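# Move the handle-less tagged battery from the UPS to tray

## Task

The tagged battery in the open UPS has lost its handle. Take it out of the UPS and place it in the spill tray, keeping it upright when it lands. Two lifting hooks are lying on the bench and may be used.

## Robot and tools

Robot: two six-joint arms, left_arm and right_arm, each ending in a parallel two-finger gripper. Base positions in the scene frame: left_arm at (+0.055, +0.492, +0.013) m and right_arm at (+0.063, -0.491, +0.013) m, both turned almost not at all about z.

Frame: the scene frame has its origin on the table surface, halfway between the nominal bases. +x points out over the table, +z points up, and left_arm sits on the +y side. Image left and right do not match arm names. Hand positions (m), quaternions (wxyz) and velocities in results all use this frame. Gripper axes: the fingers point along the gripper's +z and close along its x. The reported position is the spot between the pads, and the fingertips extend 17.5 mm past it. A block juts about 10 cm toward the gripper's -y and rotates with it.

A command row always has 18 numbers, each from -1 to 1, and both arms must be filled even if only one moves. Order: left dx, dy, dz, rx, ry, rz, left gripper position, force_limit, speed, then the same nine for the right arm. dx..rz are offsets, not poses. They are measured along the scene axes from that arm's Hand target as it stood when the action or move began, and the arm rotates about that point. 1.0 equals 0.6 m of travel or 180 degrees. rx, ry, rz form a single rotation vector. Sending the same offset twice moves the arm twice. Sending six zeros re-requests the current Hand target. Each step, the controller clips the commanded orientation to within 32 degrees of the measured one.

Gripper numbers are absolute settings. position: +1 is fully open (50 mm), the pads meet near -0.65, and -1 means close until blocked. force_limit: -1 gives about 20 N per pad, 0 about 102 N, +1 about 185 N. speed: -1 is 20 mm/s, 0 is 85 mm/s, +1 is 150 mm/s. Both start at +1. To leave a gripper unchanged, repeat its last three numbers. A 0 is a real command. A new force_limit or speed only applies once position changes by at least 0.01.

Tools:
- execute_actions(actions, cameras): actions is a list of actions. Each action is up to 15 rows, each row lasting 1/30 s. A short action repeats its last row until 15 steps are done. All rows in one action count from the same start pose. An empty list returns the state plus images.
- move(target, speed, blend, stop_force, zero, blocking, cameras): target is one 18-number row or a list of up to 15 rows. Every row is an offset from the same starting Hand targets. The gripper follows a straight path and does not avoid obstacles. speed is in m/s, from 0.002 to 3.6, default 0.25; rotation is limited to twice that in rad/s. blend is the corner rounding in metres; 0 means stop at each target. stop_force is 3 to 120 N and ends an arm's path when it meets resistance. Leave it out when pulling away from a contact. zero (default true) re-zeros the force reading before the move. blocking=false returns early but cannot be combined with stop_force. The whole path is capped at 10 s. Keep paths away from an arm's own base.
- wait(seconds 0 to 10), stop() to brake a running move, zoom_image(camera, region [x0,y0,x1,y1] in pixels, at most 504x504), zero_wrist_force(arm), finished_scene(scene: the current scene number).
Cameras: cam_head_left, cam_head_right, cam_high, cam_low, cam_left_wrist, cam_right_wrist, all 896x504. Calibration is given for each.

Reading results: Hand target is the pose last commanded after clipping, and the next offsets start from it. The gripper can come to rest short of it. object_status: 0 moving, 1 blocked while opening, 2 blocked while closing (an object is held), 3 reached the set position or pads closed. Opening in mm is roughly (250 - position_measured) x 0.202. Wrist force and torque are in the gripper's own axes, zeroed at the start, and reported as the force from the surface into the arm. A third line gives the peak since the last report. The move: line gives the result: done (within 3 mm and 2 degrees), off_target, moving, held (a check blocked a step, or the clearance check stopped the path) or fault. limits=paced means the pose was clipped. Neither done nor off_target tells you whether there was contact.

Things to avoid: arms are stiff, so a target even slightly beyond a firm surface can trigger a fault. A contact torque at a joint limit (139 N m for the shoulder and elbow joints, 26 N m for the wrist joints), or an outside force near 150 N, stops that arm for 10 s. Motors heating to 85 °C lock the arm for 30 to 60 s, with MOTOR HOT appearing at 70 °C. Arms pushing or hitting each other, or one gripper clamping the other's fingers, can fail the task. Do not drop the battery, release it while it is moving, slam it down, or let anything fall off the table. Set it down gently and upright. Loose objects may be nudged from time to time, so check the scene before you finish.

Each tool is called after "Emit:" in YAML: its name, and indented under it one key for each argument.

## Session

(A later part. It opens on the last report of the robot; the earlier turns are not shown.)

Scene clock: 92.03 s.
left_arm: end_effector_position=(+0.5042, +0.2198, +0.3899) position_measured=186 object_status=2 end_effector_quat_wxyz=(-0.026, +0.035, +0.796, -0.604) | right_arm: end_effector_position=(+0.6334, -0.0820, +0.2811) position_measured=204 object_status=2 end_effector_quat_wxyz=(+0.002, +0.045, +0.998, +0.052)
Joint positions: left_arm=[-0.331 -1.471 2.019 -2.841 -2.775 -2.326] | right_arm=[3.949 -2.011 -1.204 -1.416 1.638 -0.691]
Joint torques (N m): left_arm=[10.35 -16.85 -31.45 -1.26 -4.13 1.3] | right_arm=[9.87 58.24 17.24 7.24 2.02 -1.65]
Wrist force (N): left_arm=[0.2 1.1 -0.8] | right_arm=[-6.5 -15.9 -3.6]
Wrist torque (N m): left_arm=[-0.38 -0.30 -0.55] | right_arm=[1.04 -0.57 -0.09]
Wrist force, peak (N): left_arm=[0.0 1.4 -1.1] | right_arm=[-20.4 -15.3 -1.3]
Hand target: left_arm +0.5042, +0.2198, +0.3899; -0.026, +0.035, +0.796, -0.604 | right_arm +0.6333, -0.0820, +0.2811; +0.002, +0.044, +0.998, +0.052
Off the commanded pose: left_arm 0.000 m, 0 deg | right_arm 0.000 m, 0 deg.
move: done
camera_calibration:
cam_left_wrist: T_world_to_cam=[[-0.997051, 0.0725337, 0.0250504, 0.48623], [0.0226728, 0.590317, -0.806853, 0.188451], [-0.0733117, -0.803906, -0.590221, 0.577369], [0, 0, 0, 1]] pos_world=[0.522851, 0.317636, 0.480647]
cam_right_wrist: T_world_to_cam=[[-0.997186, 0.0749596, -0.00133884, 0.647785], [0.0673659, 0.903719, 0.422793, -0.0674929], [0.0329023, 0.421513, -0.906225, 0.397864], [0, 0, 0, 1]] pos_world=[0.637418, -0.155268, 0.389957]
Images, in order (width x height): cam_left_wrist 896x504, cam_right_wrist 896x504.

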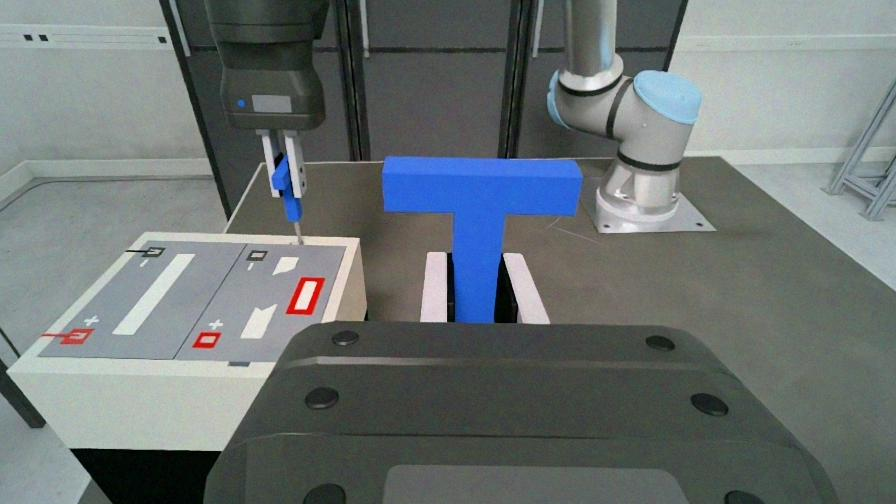

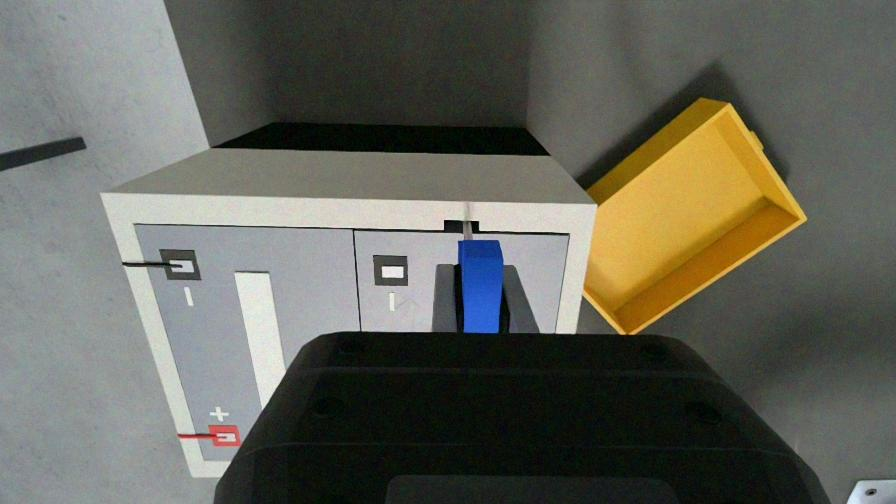

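Emit:
move:
  target: [0,0,0,0,0,0,-1,-0.5,-0.5,0,0,0.02,0,0,0,-1,0,-0.8]
  speed: 0.01
  stop_force: 8
  cameras: ["cam_right_wrist"]

Emit:
zoom_image:
  camera: "cam_right_wrist"
  region: [380, 150, 600, 340]

Scene clock: 94.77 s.
left_arm: end_effector_position=(+0.5042, +0.2198, +0.3899) position_measured=186 object_status=2 end_effector_quat_wxyz=(-0.026, +0.035, +0.796, -0.604) | right_arm: end_effector_position=(+0.6333, -0.0820, +0.2910) position_measured=204 object_status=2 end_effector_quat_wxyz=(+0.002, +0.044, +0.998, +0.052)
Joint positions: left_arm=[-0.331 -1.471 2.019 -2.841 -2.775 -2.326] | right_arm=[3.949 -2.01 -1.181 -1.44 1.638 -0.691]
Joint torques (N m): left_arm=[10.41 -16.82 -31.37 -1.41 -3.99 1.2] | right_arm=[9.41 58.11 22.25 8.61 2.86 -2.19]
Wrist force (N): left_arm=[-0.1 1.1 -0.7] | right_arm=[-0.7 -16.8 2.2]
Wrist torque (N m): left_arm=[-0.38 -0.25 -0.56] | right_arm=[1.08 -0.07 -0.06]
Wrist force, peak (N): left_arm=[-0.2 1.3 -1.4] | right_arm=[-3.5 -16.9 17.9]
Hand target: left_arm +0.5042, +0.2198, +0.3899; -0.026, +0.035, +0.796, -0.604 | right_arm +0.6333, -0.0820, +0.2909; +0.002, +0.044, +0.998, +0.052 (not the last commanded pose)
Off the commanded pose: left_arm 0.000 m, 0 deg | right_arm 0.002 m, 0 deg.
move: contact (right_arm)
camera_calibration:
cam_right_wrist: T_world_to_cam=[[-0.997213, 0.0745959, -0.00151776, 0.647731], [0.066964, 0.903789, 0.422708, -0.0713714], [0.032904, 0.421428, -0.906265, 0.406841], [0, 0, 0, 1]] pos_world=[0.637318, -0.155267, 0.399858]
Images, in order (width x height): cam_right_wrist 896x504.

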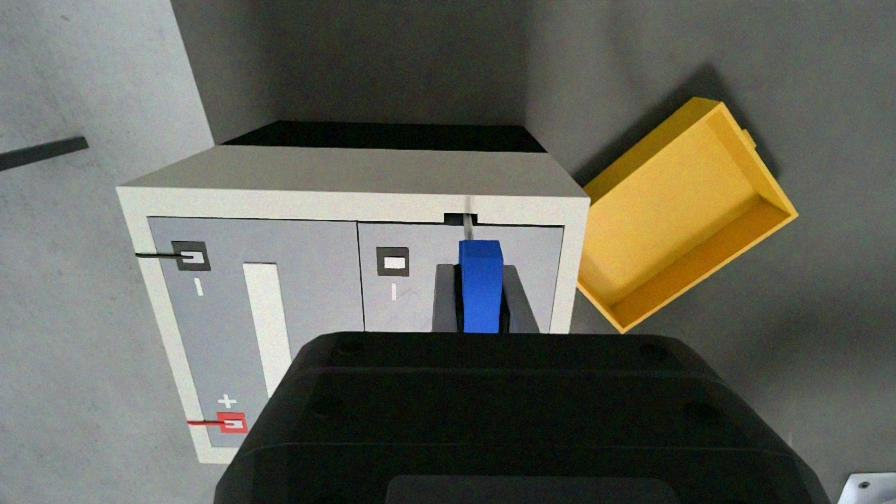

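Scaled by 2.291.

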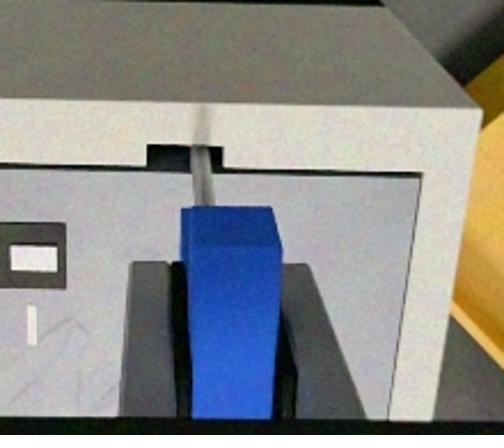

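Emit:
move:
  target: [0.249,-0.115,-0.1265,0,0,0,-1,-0.5,-0.5,0,-0.0025,-0.001,0,0,0,-1,0,-0.8]
  cameras: []

Emit:
move:
  target: [0,-0.0995,0,0,0,0,-1,-0.5,-0.5,0,0,0,0,0,0,-1,0,-0.8]
  cameras: ["all"]

Emit:
zoom_image:
  camera: "cam_high"
  region: [400, 230, 480, 310]

Emit:
zoom_image:
  camera: "cam_low"
  region: [420, 140, 560, 260]

Emit:
zoom_image:
  camera: "cam_head_left"
  region: [360, 110, 460, 200]

Scene clock: 97.03 s.
left_arm: end_effector_position=(+0.6535, +0.1508, +0.3141) position_measured=186 object_status=2 end_effector_quat_wxyz=(-0.026, +0.035, +0.796, -0.604) | right_arm: end_effector_position=(+0.6333, -0.0835, +0.2903) position_measured=204 object_status=2 end_effector_quat_wxyz=(+0.002, +0.044, +0.998, +0.052)
Joint positions: left_arm=[-0.357 -1.028 1.639 -2.951 -2.758 -2.378] | right_arm=[3.948 -2.008 -1.186 -1.438 1.638 -0.693]
Joint torques (N m): left_arm=[8.86 -33.3 -26.03 -0.92 -4.16 1.46] | right_arm=[-11.78 56.69 22.17 4.35 2.19 -2.37]
Wrist force (N): left_arm=[-0.1 0.7 -0.8] | right_arm=[0.9 -5.8 -1.8]
Wrist torque (N m): left_arm=[-0.44 -0.26 -0.55] | right_arm=[0.09 -0.25 -0.01]
Wrist force, peak (N): left_arm=[-3.2 2.4 0.6] | right_arm=[-0.9 -17.1 2.2]
Hand target: left_arm +0.6536, +0.1508, +0.3140; -0.026, +0.035, +0.796, -0.604 | right_arm +0.6333, -0.0835, +0.2903; +0.002, +0.044, +0.998, +0.052
Off the commanded pose: left_arm 0.000 m, 0 deg | right_arm 0.000 m, 0 deg.
move: done
No camera images: "cameras" was empty.

Scene clock: 97.87 s.
left_arm: end_effector_position=(+0.6536, +0.0911, +0.3140) position_measured=186 object_status=2 end_effector_quat_wxyz=(-0.026, +0.035, +0.796, -0.604) | right_arm: end_effector_position=(+0.6333, -0.0835, +0.2903) position_measured=204 object_status=2 end_effector_quat_wxyz=(+0.002, +0.044, +0.998, +0.052)
Joint positions: left_arm=[-0.446 -0.974 1.574 -3.075 -2.692 -2.525] | right_arm=[3.948 -2.008 -1.186 -1.438 1.638 -0.693]
Joint torques (N m): left_arm=[4.93 -54.82 -10.06 -0.95 -3.59 0.46] | right_arm=[-10.24 54.01 32.56 3.22 -0.45 -1.24]
Wrist force (N): left_arm=[0.0 0.5 -0.7] | right_arm=[0.8 -6.0 -1.5]
Wrist torque (N m): left_arm=[-0.47 -0.26 -0.67] | right_arm=[0.06 -0.21 0.00]
Wrist force, peak (N): left_arm=[-0.1 1.6 -2.4] | right_arm=[1.0 -6.3 -1.6]
Hand target: left_arm +0.6536, +0.0911, +0.3140; -0.026, +0.035, +0.796, -0.604 | right_arm +0.6333, -0.0835, +0.2903; +0.002, +0.044, +0.998, +0.052
Off the commanded pose: left_arm 0.000 m, 0 deg | right_arm 0.000 m, 0 deg.
move: done
camera_calibration:
cam_left_wrist: T_world_to_cam=[[-0.997049, 0.0725923, 0.0249698, 0.646545], [0.0227721, 0.59031, -0.806855, 0.199731], [-0.0733114, -0.803906, -0.590221, 0.440068], [0, 0, 0, 1]] pos_world=[0.672351, 0.188936, 0.404747]
cam_right_wrist: T_world_to_cam=[[-0.997216, 0.0745539, -0.00142741, 0.647802], [0.0669642, 0.903791, 0.422702, -0.0697594], [0.0328041, 0.421429, -0.906268, 0.406994], [0, 0, 0, 1]] pos_world=[0.637318, -0.156767, 0.399257]

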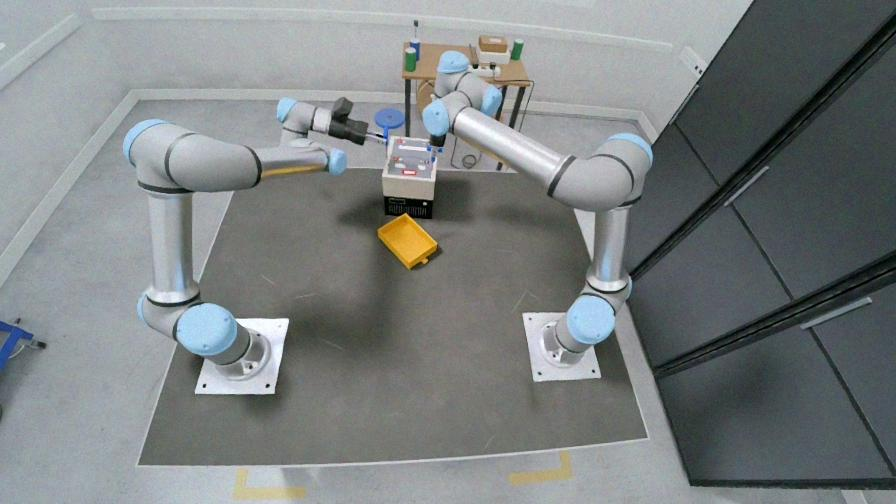

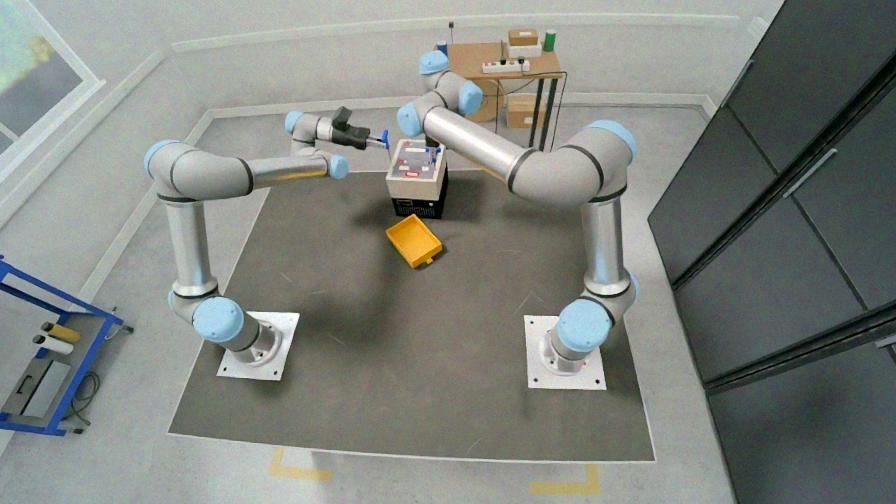

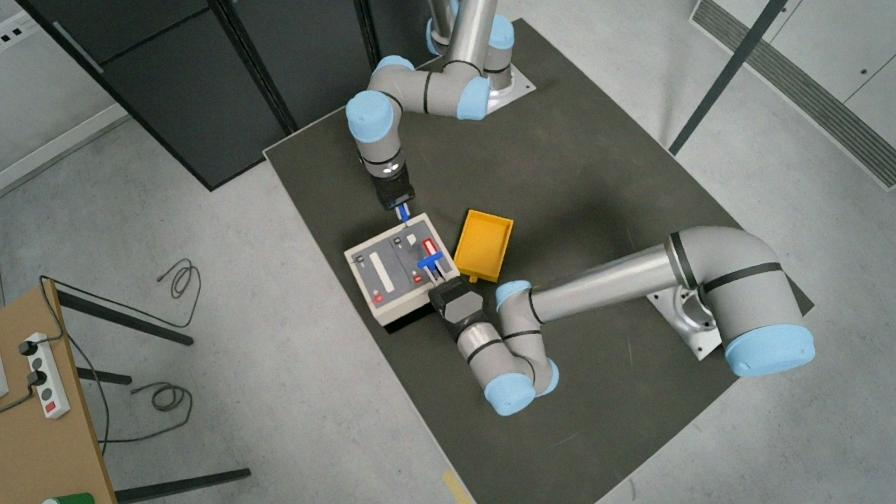

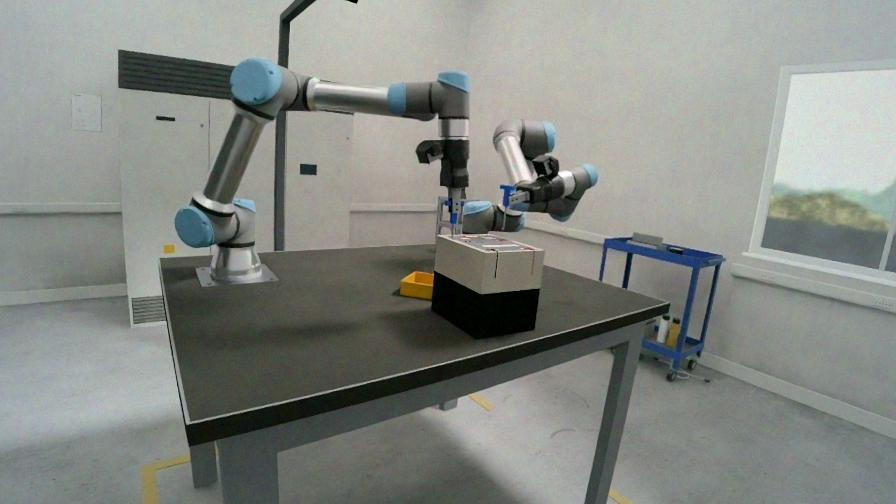

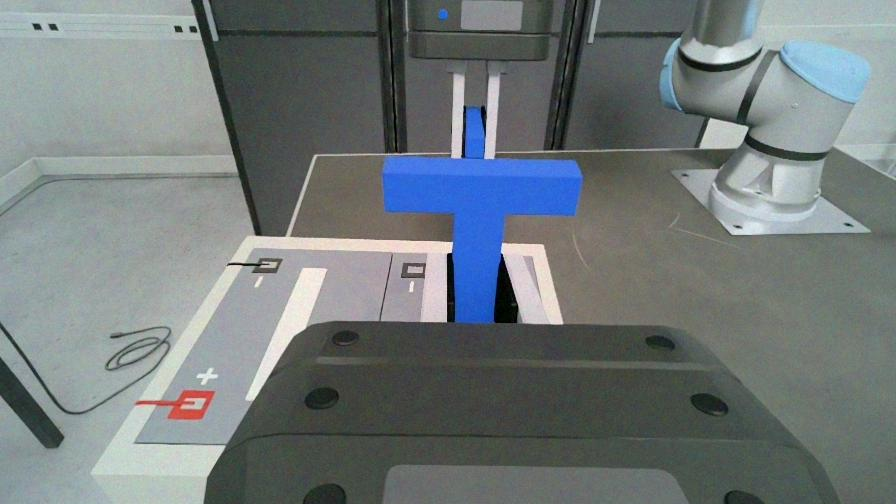

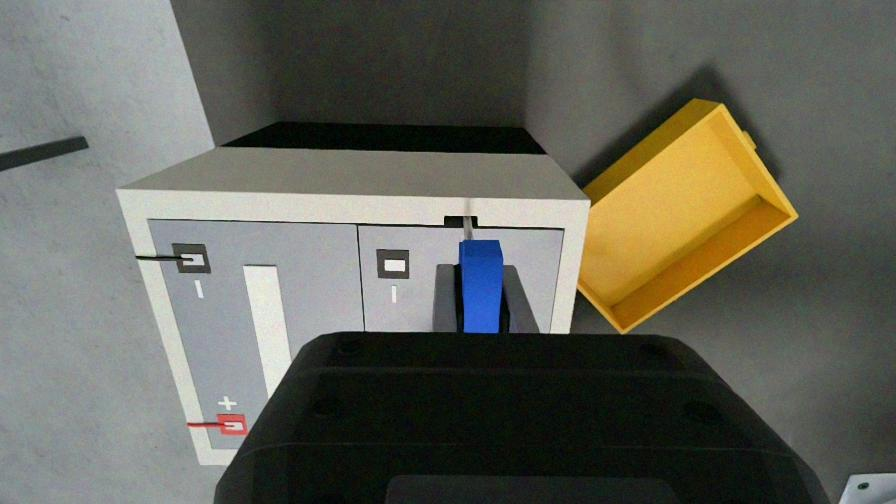

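Scaled by 6.300.

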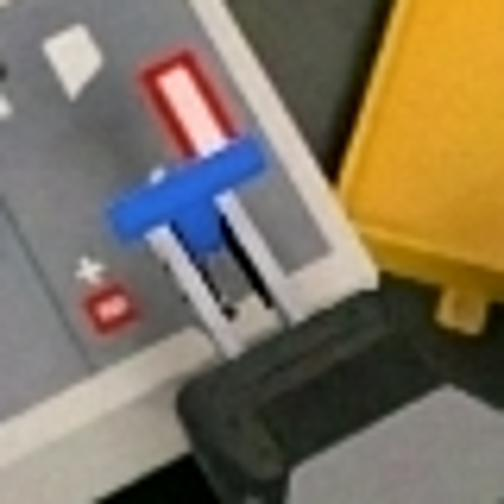

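Scaled by 3.600.

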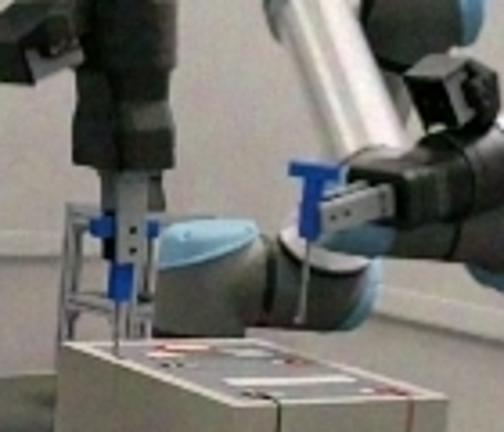

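Scaled by 5.040.

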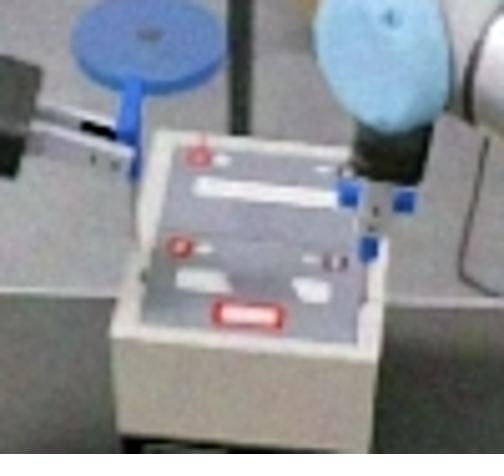

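Emit:
zoom_image:
  camera: "cam_head_left"
  region: [370, 130, 410, 180]

Emit:
zoom_image:
  camera: "cam_head_right"
  region: [370, 125, 420, 185]

Emit:
zoom_image:
  camera: "cam_low"
  region: [480, 210, 530, 260]

Scaled by 10.080.

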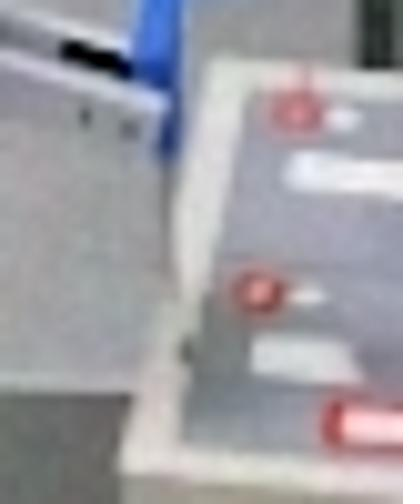

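Scaled by 8.400.

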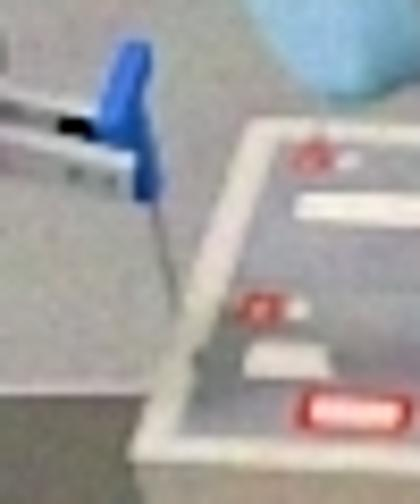

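Scaled by 10.080.

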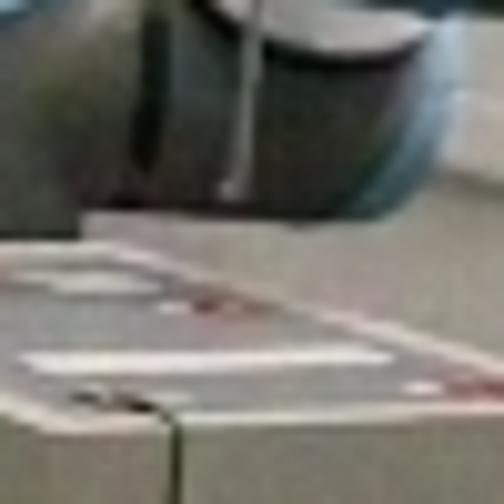

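Emit:
move:
  target: [-0.004,-0.0105,-0.022,0,0,0,-1,-0.5,-0.5,0,0,0,0,0,0,-1,0,-0.8]
  speed: 0.04
  stop_force: 5
  cameras: ["cam_high","cam_low","cam_head_left","cam_head_right"]

Emit:
zoom_image:
  camera: "cam_head_left"
  region: [370, 130, 410, 180]

Emit:
zoom_image:
  camera: "cam_head_right"
  region: [370, 125, 420, 185]

Emit:
zoom_image:
  camera: "cam_low"
  region: [480, 210, 530, 260]

Emit:
zoom_image:
  camera: "cam_high"
  region: [410, 240, 460, 290]

Scene clock: 101.87 s.
left_arm: end_effector_position=(+0.6512, +0.0848, +0.3008) position_measured=186 object_status=2 end_effector_quat_wxyz=(-0.026, +0.035, +0.796, -0.604) | right_arm: end_effector_position=(+0.6333, -0.0835, +0.2903) position_measured=204 object_status=2 end_effector_quat_wxyz=(+0.002, +0.044, +0.998, +0.052)
Joint positions: left_arm=[-0.456 -0.954 1.583 -3.118 -2.683 -2.54] | right_arm=[3.948 -2.008 -1.186 -1.438 1.638 -0.692]
Joint torques (N m): left_arm=[10.49 -55.77 -30.37 -0.6 -3.87 1.4] | right_arm=[-11.4 46.21 34 3.31 -2.05 0.72]
Wrist force (N): left_arm=[0.1 0.5 -0.8] | right_arm=[0.6 -5.8 -1.4]
Wrist torque (N m): left_arm=[-0.46 -0.29 -0.52] | right_arm=[0.10 -0.19 0.00]
Wrist force, peak (N): left_arm=[0.4 -0.1 -1.8] | right_arm=[1.0 -6.3 -1.4]
Hand target: left_arm +0.6512, +0.0848, +0.3008; -0.026, +0.035, +0.796, -0.604 | right_arm +0.6333, -0.0835, +0.2903; +0.002, +0.044, +0.998, +0.052
Off the commanded pose: left_arm 0.000 m, 0 deg | right_arm 0.000 m, 0 deg.
move: done
Images, in order (width x height): cam_head_left 896x504, cam_head_right 896x504, cam_high 896x504, cam_low 896x504.

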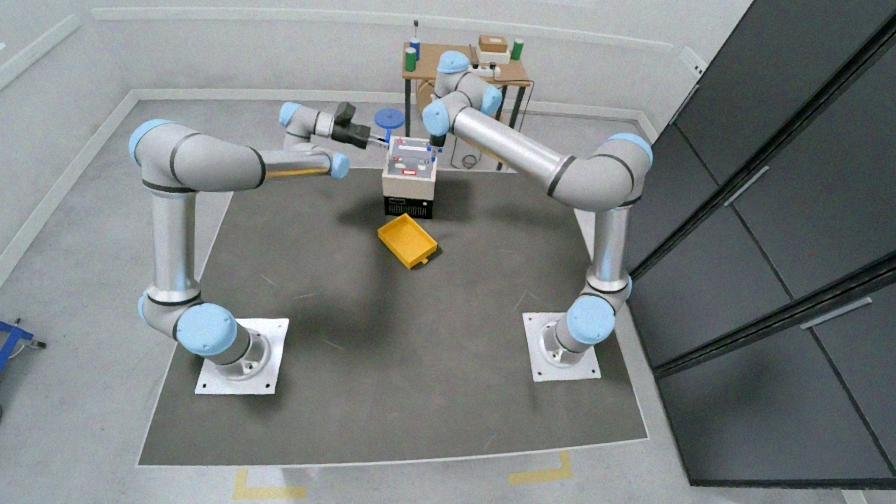

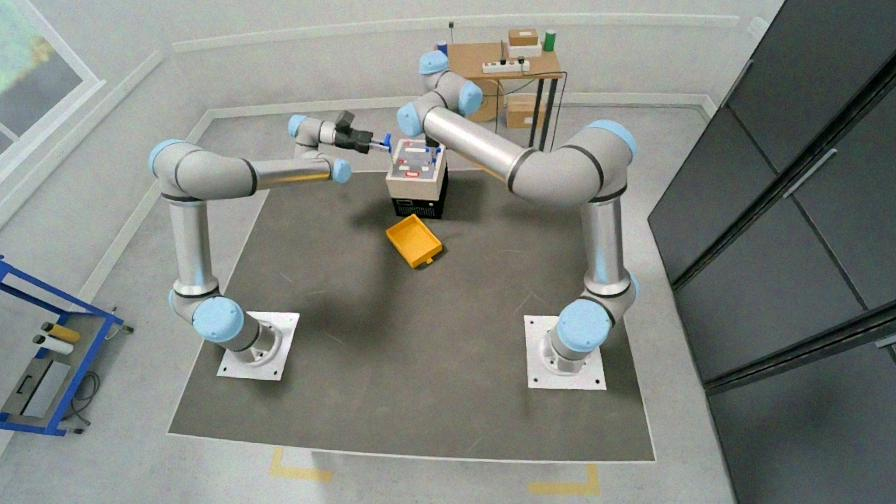

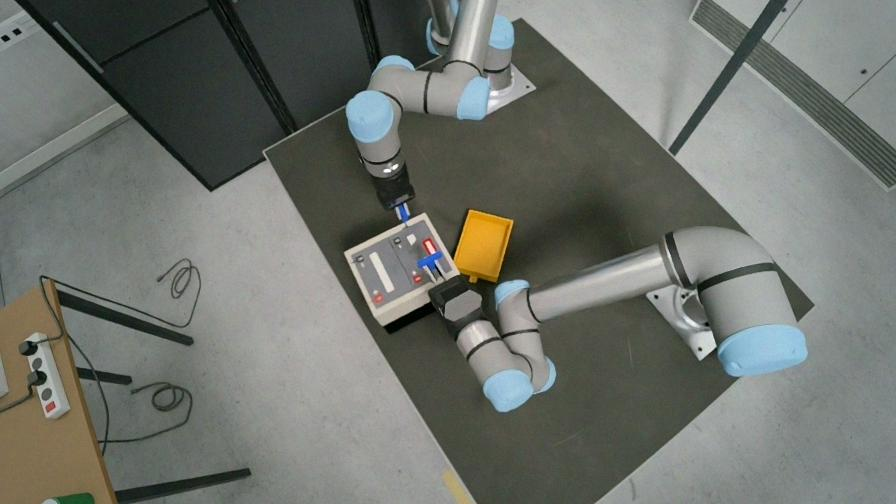

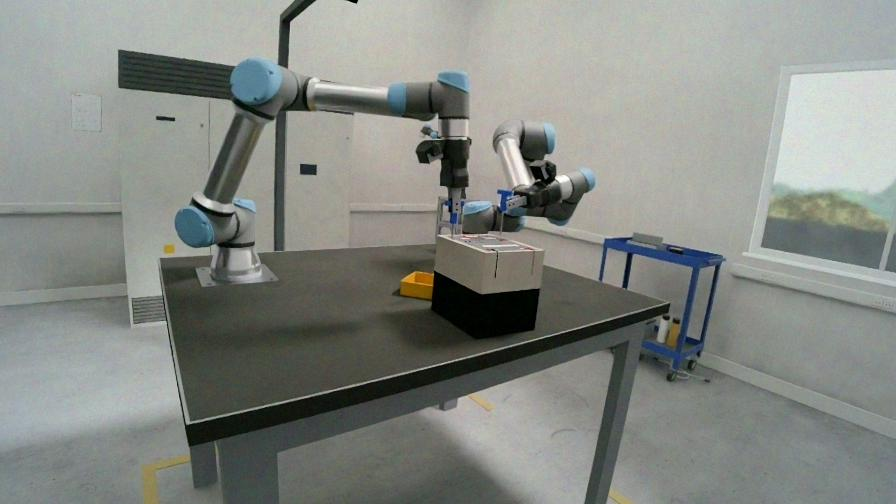

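Scaled by 10.080.

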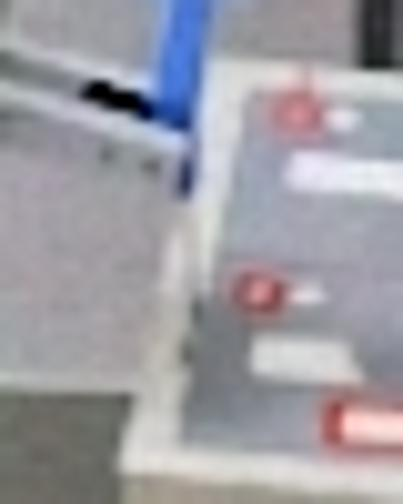

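Scaled by 8.400.

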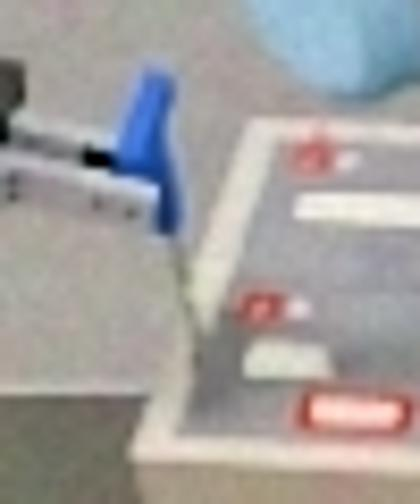

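Scaled by 10.080.

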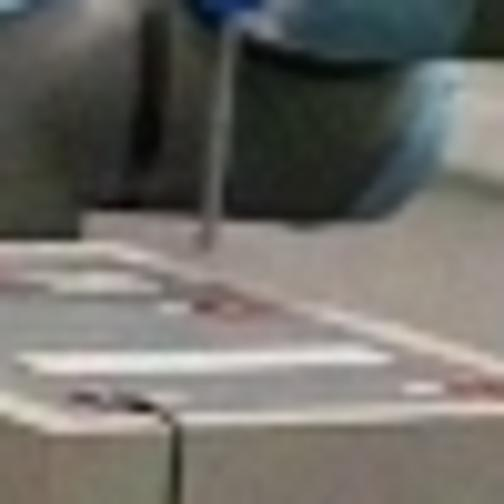

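Scaled by 10.080.

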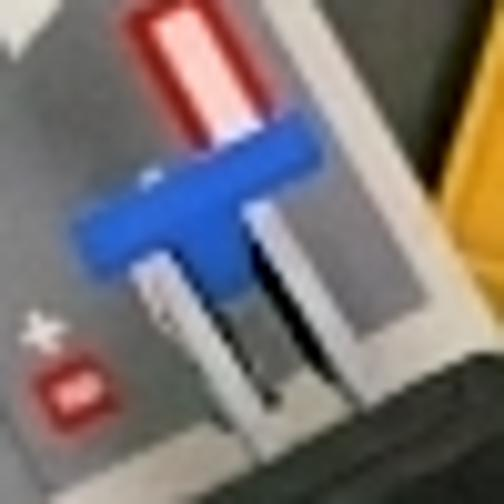

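Emit:
move:
  target: [0,0,-0.03,0,0,0,-1,-0.5,-0.5,0,0,0,0,0,0,-1,0,-0.8]
  speed: 0.015
  stop_force: 3.5
  cameras: ["cam_high","cam_head_left","cam_head_right"]

Emit:
zoom_image:
  camera: "cam_head_left"
  region: [370, 130, 410, 180]

Emit:
zoom_image:
  camera: "cam_head_right"
  region: [370, 125, 420, 185]

Scene clock: 104.57 s.
left_arm: end_effector_position=(+0.6512, +0.0848, +0.2914) position_measured=186 object_status=2 end_effector_quat_wxyz=(-0.026, +0.035, +0.796, -0.604) | right_arm: end_effector_position=(+0.6333, -0.0835, +0.2903) position_measured=204 object_status=2 end_effector_quat_wxyz=(+0.002, +0.044, +0.998, +0.052)
Joint positions: left_arm=[-0.456 -0.941 1.589 -3.137 -2.683 -2.54] | right_arm=[3.948 -2.008 -1.186 -1.438 1.638 -0.692]
Joint torques (N m): left_arm=[8.94 -53.21 -28.33 -3.05 1.72 0.49] | right_arm=[-10.75 46.46 32.88 3.29 -2.06 0.77]
Wrist force (N): left_arm=[0.5 -4.2 -2.5] | right_arm=[0.9 -6.1 -1.6]
Wrist torque (N m): left_arm=[-0.41 -0.25 -0.58] | right_arm=[0.05 -0.24 0.00]
Wrist force, peak (N): left_arm=[-0.4 -14.2 -5.5] | right_arm=[1.2 -6.3 -1.6]
Hand target: left_arm +0.6512, +0.0848, +0.2914; -0.026, +0.035, +0.796, -0.604 (not the last commanded pose) | right_arm +0.6333, -0.0835, +0.2903; +0.002, +0.044, +0.998, +0.052
Off the commanded pose: left_arm 0.009 m, 0 deg | right_arm 0.000 m, 0 deg.
move: contact (left_arm)
Images, in order (width x height): cam_head_left 896x504, cam_head_right 896x504, cam_high 896x504.

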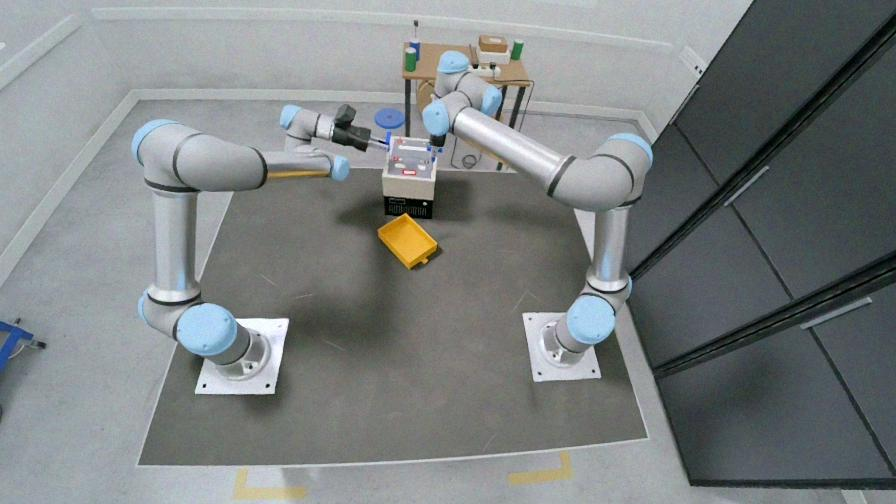

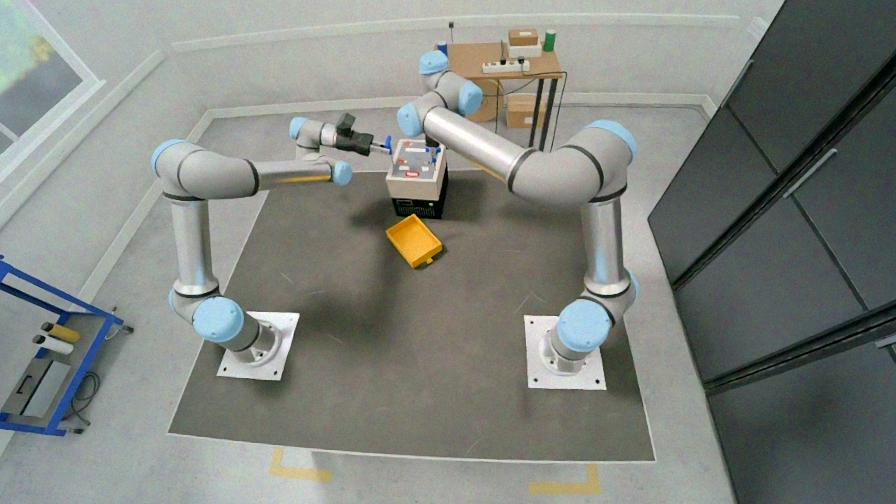

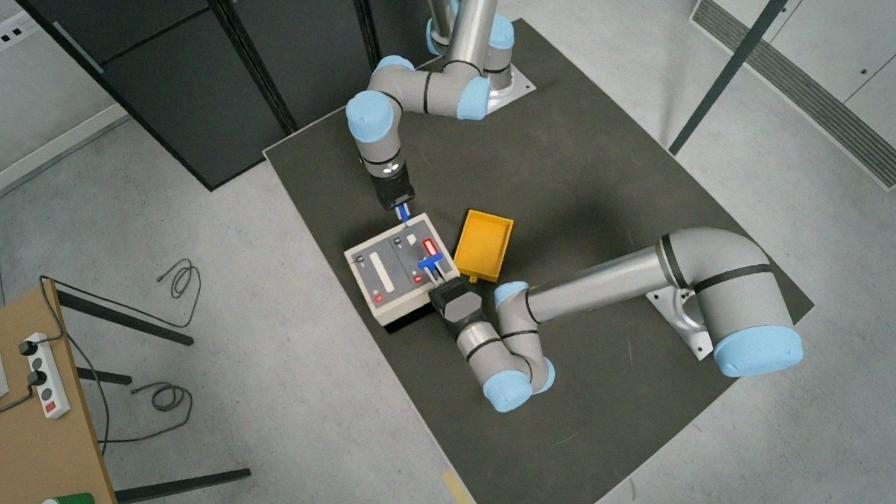

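Scaled by 10.080.

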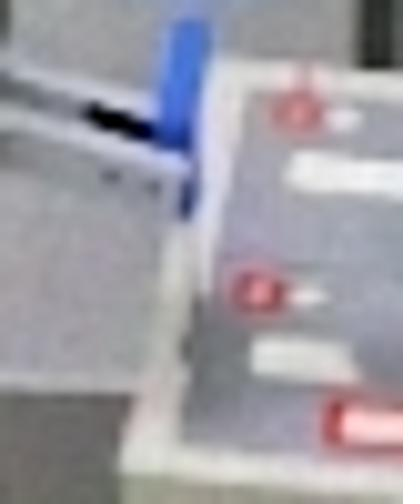

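Scaled by 8.400.

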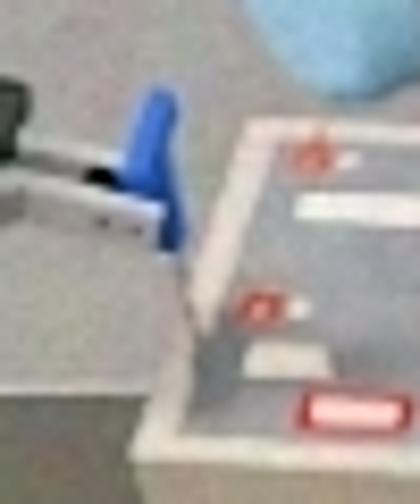

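Emit:
move:
  target:
    - [0,0,0.004,0,0,0,-1,-0.5,-0.5,0,0,0,0,0,0,-1,0,-0.8]
    - [0,0.0045,0.004,0,0,0,-1,-0.5,-0.5,0,0,0,0,0,0,-1,0,-0.8]
  speed: 0.03

Emit:
move:
  target: [0,0,-0.015,0,0,0,-1,-0.5,-0.5,0,0,0,0,0,0,-1,0,-0.8]
  speed: 0.015
  stop_force: 3.5

Scene clock: 107.10 s.
left_arm: end_effector_position=(+0.6512, +0.0877, +0.2939) position_measured=186 object_status=2 end_effector_quat_wxyz=(-0.026, +0.035, +0.796, -0.604) | right_arm: end_effector_position=(+0.6333, -0.0835, +0.2903) position_measured=204 object_status=2 end_effector_quat_wxyz=(+0.002, +0.044, +0.998, +0.052)
Joint positions: left_arm=[-0.452 -0.947 1.591 -3.128 -2.686 -2.534] | right_arm=[3.948 -2.008 -1.186 -1.438 1.638 -0.692]
Joint torques (N m): left_arm=[-9.79 -42.73 -19.94 -3.06 -1.21 -1.16] | right_arm=[-8.9 45.06 34.5 3.51 -1.9 0.63]
Wrist force (N): left_arm=[0.2 0.9 -0.8] | right_arm=[0.7 -5.9 -1.6]
Wrist torque (N m): left_arm=[-0.40 -0.31 -0.66] | right_arm=[0.08 -0.21 0.00]
Wrist force, peak (N): left_arm=[0.8 -4.2 -2.6] | right_arm=[0.9 -6.3 -1.8]
Hand target: left_arm +0.6512, +0.0875, +0.2938; -0.026, +0.035, +0.796, -0.604 | right_arm +0.6333, -0.0835, +0.2903; +0.002, +0.044, +0.998, +0.052
Off the commanded pose: left_arm 0.000 m, 0 deg | right_arm 0.000 m, 0 deg.
move: done

Scene clock: 108.43 s.
left_arm: end_effector_position=(+0.6512, +0.0876, +0.2914) position_measured=186 object_status=2 end_effector_quat_wxyz=(-0.026, +0.035, +0.796, -0.604) | right_arm: end_effector_position=(+0.6333, -0.0835, +0.2903) position_measured=204 object_status=2 end_effector_quat_wxyz=(+0.002, +0.044, +0.998, +0.052)
Joint positions: left_arm=[-0.452 -0.944 1.593 -3.133 -2.686 -2.534] | right_arm=[3.948 -2.008 -1.186 -1.438 1.638 -0.692]
Joint torques (N m): left_arm=[5.75 -52.55 -29.26 -3.54 1.16 0.05] | right_arm=[-8.71 46.36 34.17 3.29 -1.94 0.9]
Wrist force (N): left_arm=[-0.4 -3.8 -2.2] | right_arm=[0.8 -6.1 -1.4]
Wrist torque (N m): left_arm=[-0.39 -0.25 -0.64] | right_arm=[0.05 -0.22 0.01]
Wrist force, peak (N): left_arm=[-0.2 -14.9 -5.6] | right_arm=[0.8 -6.2 -1.8]
Hand target: left_arm +0.6512, +0.0876, +0.2914; -0.026, +0.035, +0.796, -0.604 (not the last commanded pose) | right_arm +0.6333, -0.0835, +0.2903; +0.002, +0.044, +0.998, +0.052
Off the commanded pose: left_arm 0.007 m, 0 deg | right_arm 0.000 m, 0 deg.
move: contact (left_arm)

Emit:
wait:
  seconds: 0.1
  cameras: ["cam_high","cam_head_left","cam_head_right","cam_low","cam_left_wrist"]

Emit:
zoom_image:
  camera: "cam_high"
  region: [425, 260, 450, 290]

Emit:
zoom_image:
  camera: "cam_head_left"
  region: [378, 145, 402, 175]

Emit:
zoom_image:
  camera: "cam_head_right"
  region: [380, 145, 405, 175]

Emit:
zoom_image:
  camera: "cam_low"
  region: [485, 220, 515, 250]

Scene clock: 109.37 s.
left_arm: end_effector_position=(+0.6512, +0.0876, +0.2914) position_measured=186 object_status=2 end_effector_quat_wxyz=(-0.026, +0.035, +0.796, -0.604) | right_arm: end_effector_position=(+0.6333, -0.0835, +0.2903) position_measured=204 object_status=2 end_effector_quat_wxyz=(+0.002, +0.044, +0.998, +0.052)
Joint positions: left_arm=[-0.452 -0.944 1.593 -3.133 -2.686 -2.534] | right_arm=[3.948 -2.008 -1.186 -1.438 1.638 -0.692]
Joint torques (N m): left_arm=[8.52 -53.03 -29.27 -3.95 1.07 0.57] | right_arm=[-9.9 45.83 34.49 3.31 -2.04 0.58]
Wrist force (N): left_arm=[-0.2 -3.8 -2.2] | right_arm=[1.0 -6.0 -1.2]
Wrist torque (N m): left_arm=[-0.41 -0.28 -0.63] | right_arm=[0.06 -0.25 0.00]
Wrist force, peak (N): left_arm=[0.0 -4.0 -2.7] | right_arm=[0.7 -6.2 -1.9]
Hand target: left_arm +0.6512, +0.0876, +0.2914; -0.026, +0.035, +0.796, -0.604 (not the last commanded pose) | right_arm +0.6333, -0.0835, +0.2903; +0.002, +0.044, +0.998, +0.052
Tool commands: left_gripper/position=-1.0 left_gripper/force_limit=-0.5 left_gripper/speed=-0.5 right_gripper/position=-1.0 right_gripper/force_limit=+0.0 right_gripper/speed=-0.8
Off the commanded pose: left_arm 0.007 m, 0 deg | right_arm 0.000 m, 0 deg.
wait: 0.10 s; at rest from the start
camera_calibration:
cam_left_wrist: T_world_to_cam=[[-0.997056, 0.0725168, 0.0249045, 0.645014], [0.0227802, 0.590311, -0.806854, 0.183611], [-0.0732119, -0.803912, -0.590225, 0.423676], [0, 0, 0, 1]] pos_world=[0.669951, 0.185436, 0.382147]
Images, in order (width x height): cam_head_left 896x504, cam_head_right 896x504, cam_high 896x504, cam_low 896x504, cam_left_wrist 896x504.

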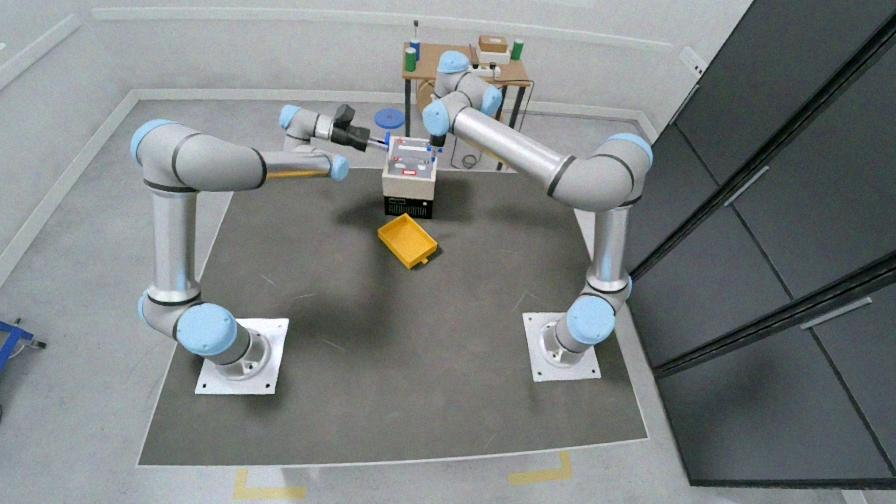

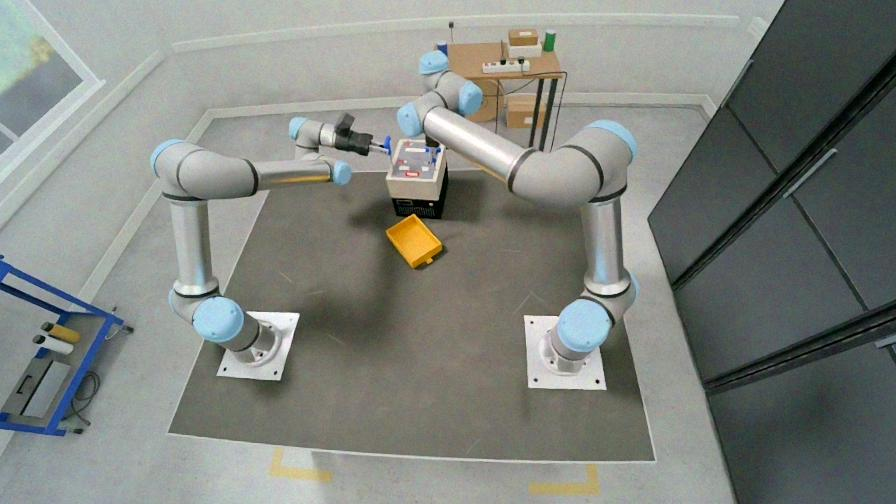

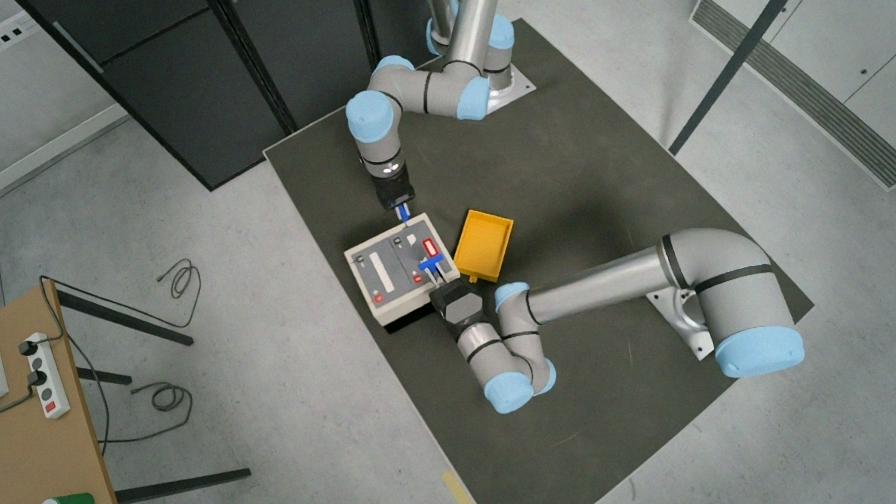

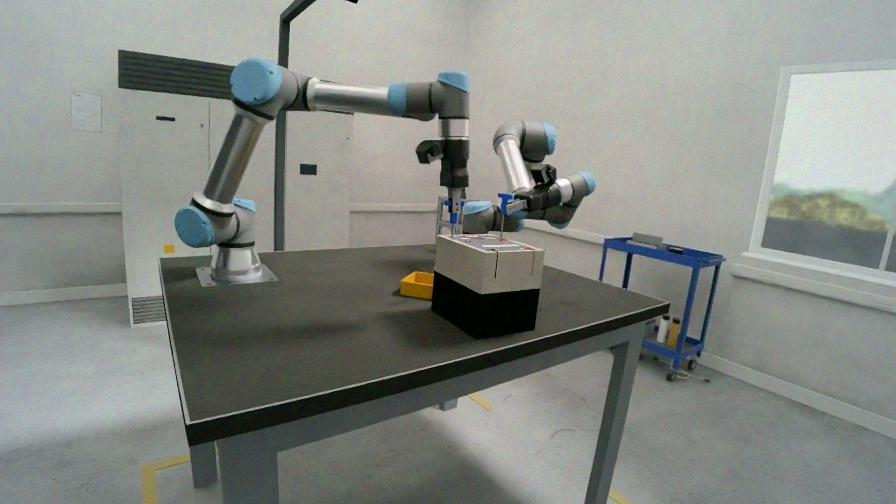

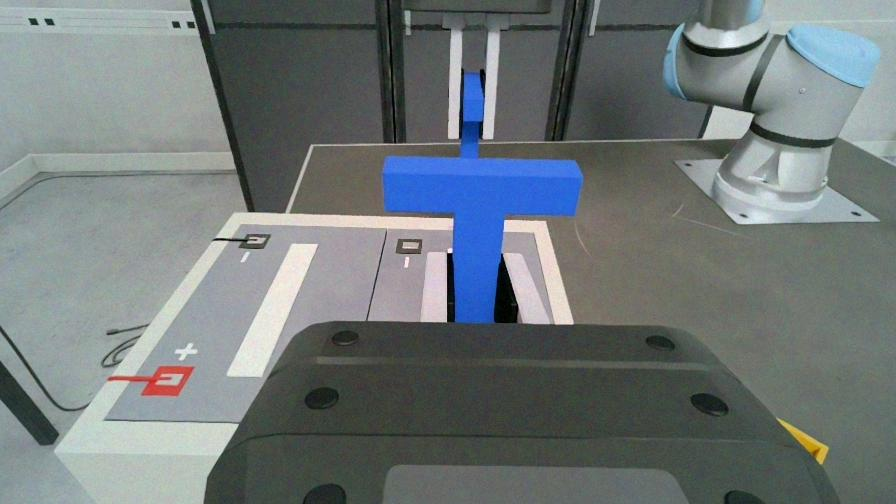

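Scaled by 16.800.

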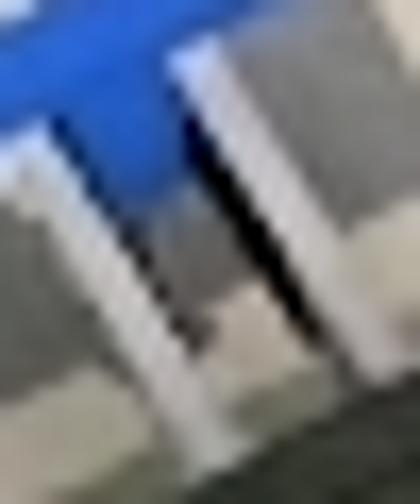

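Scaled by 16.800.

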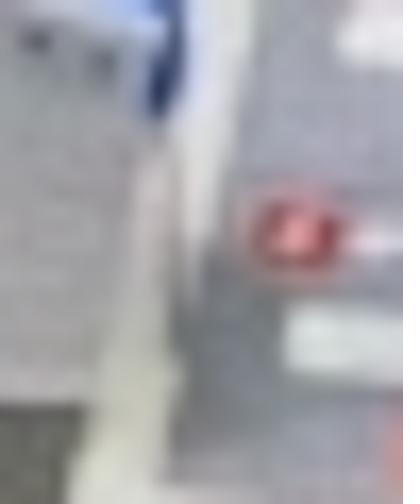

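Scaled by 16.800.

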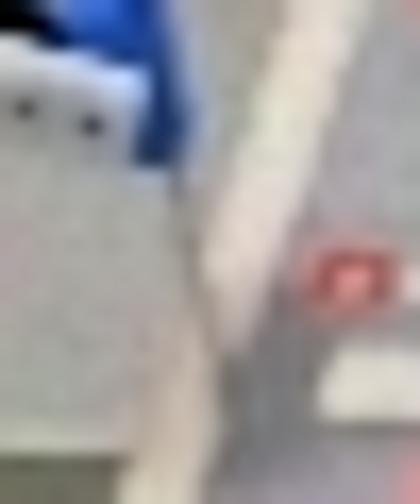

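Scaled by 16.800.

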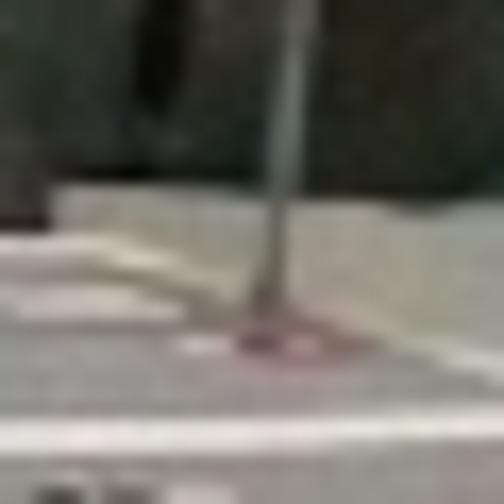

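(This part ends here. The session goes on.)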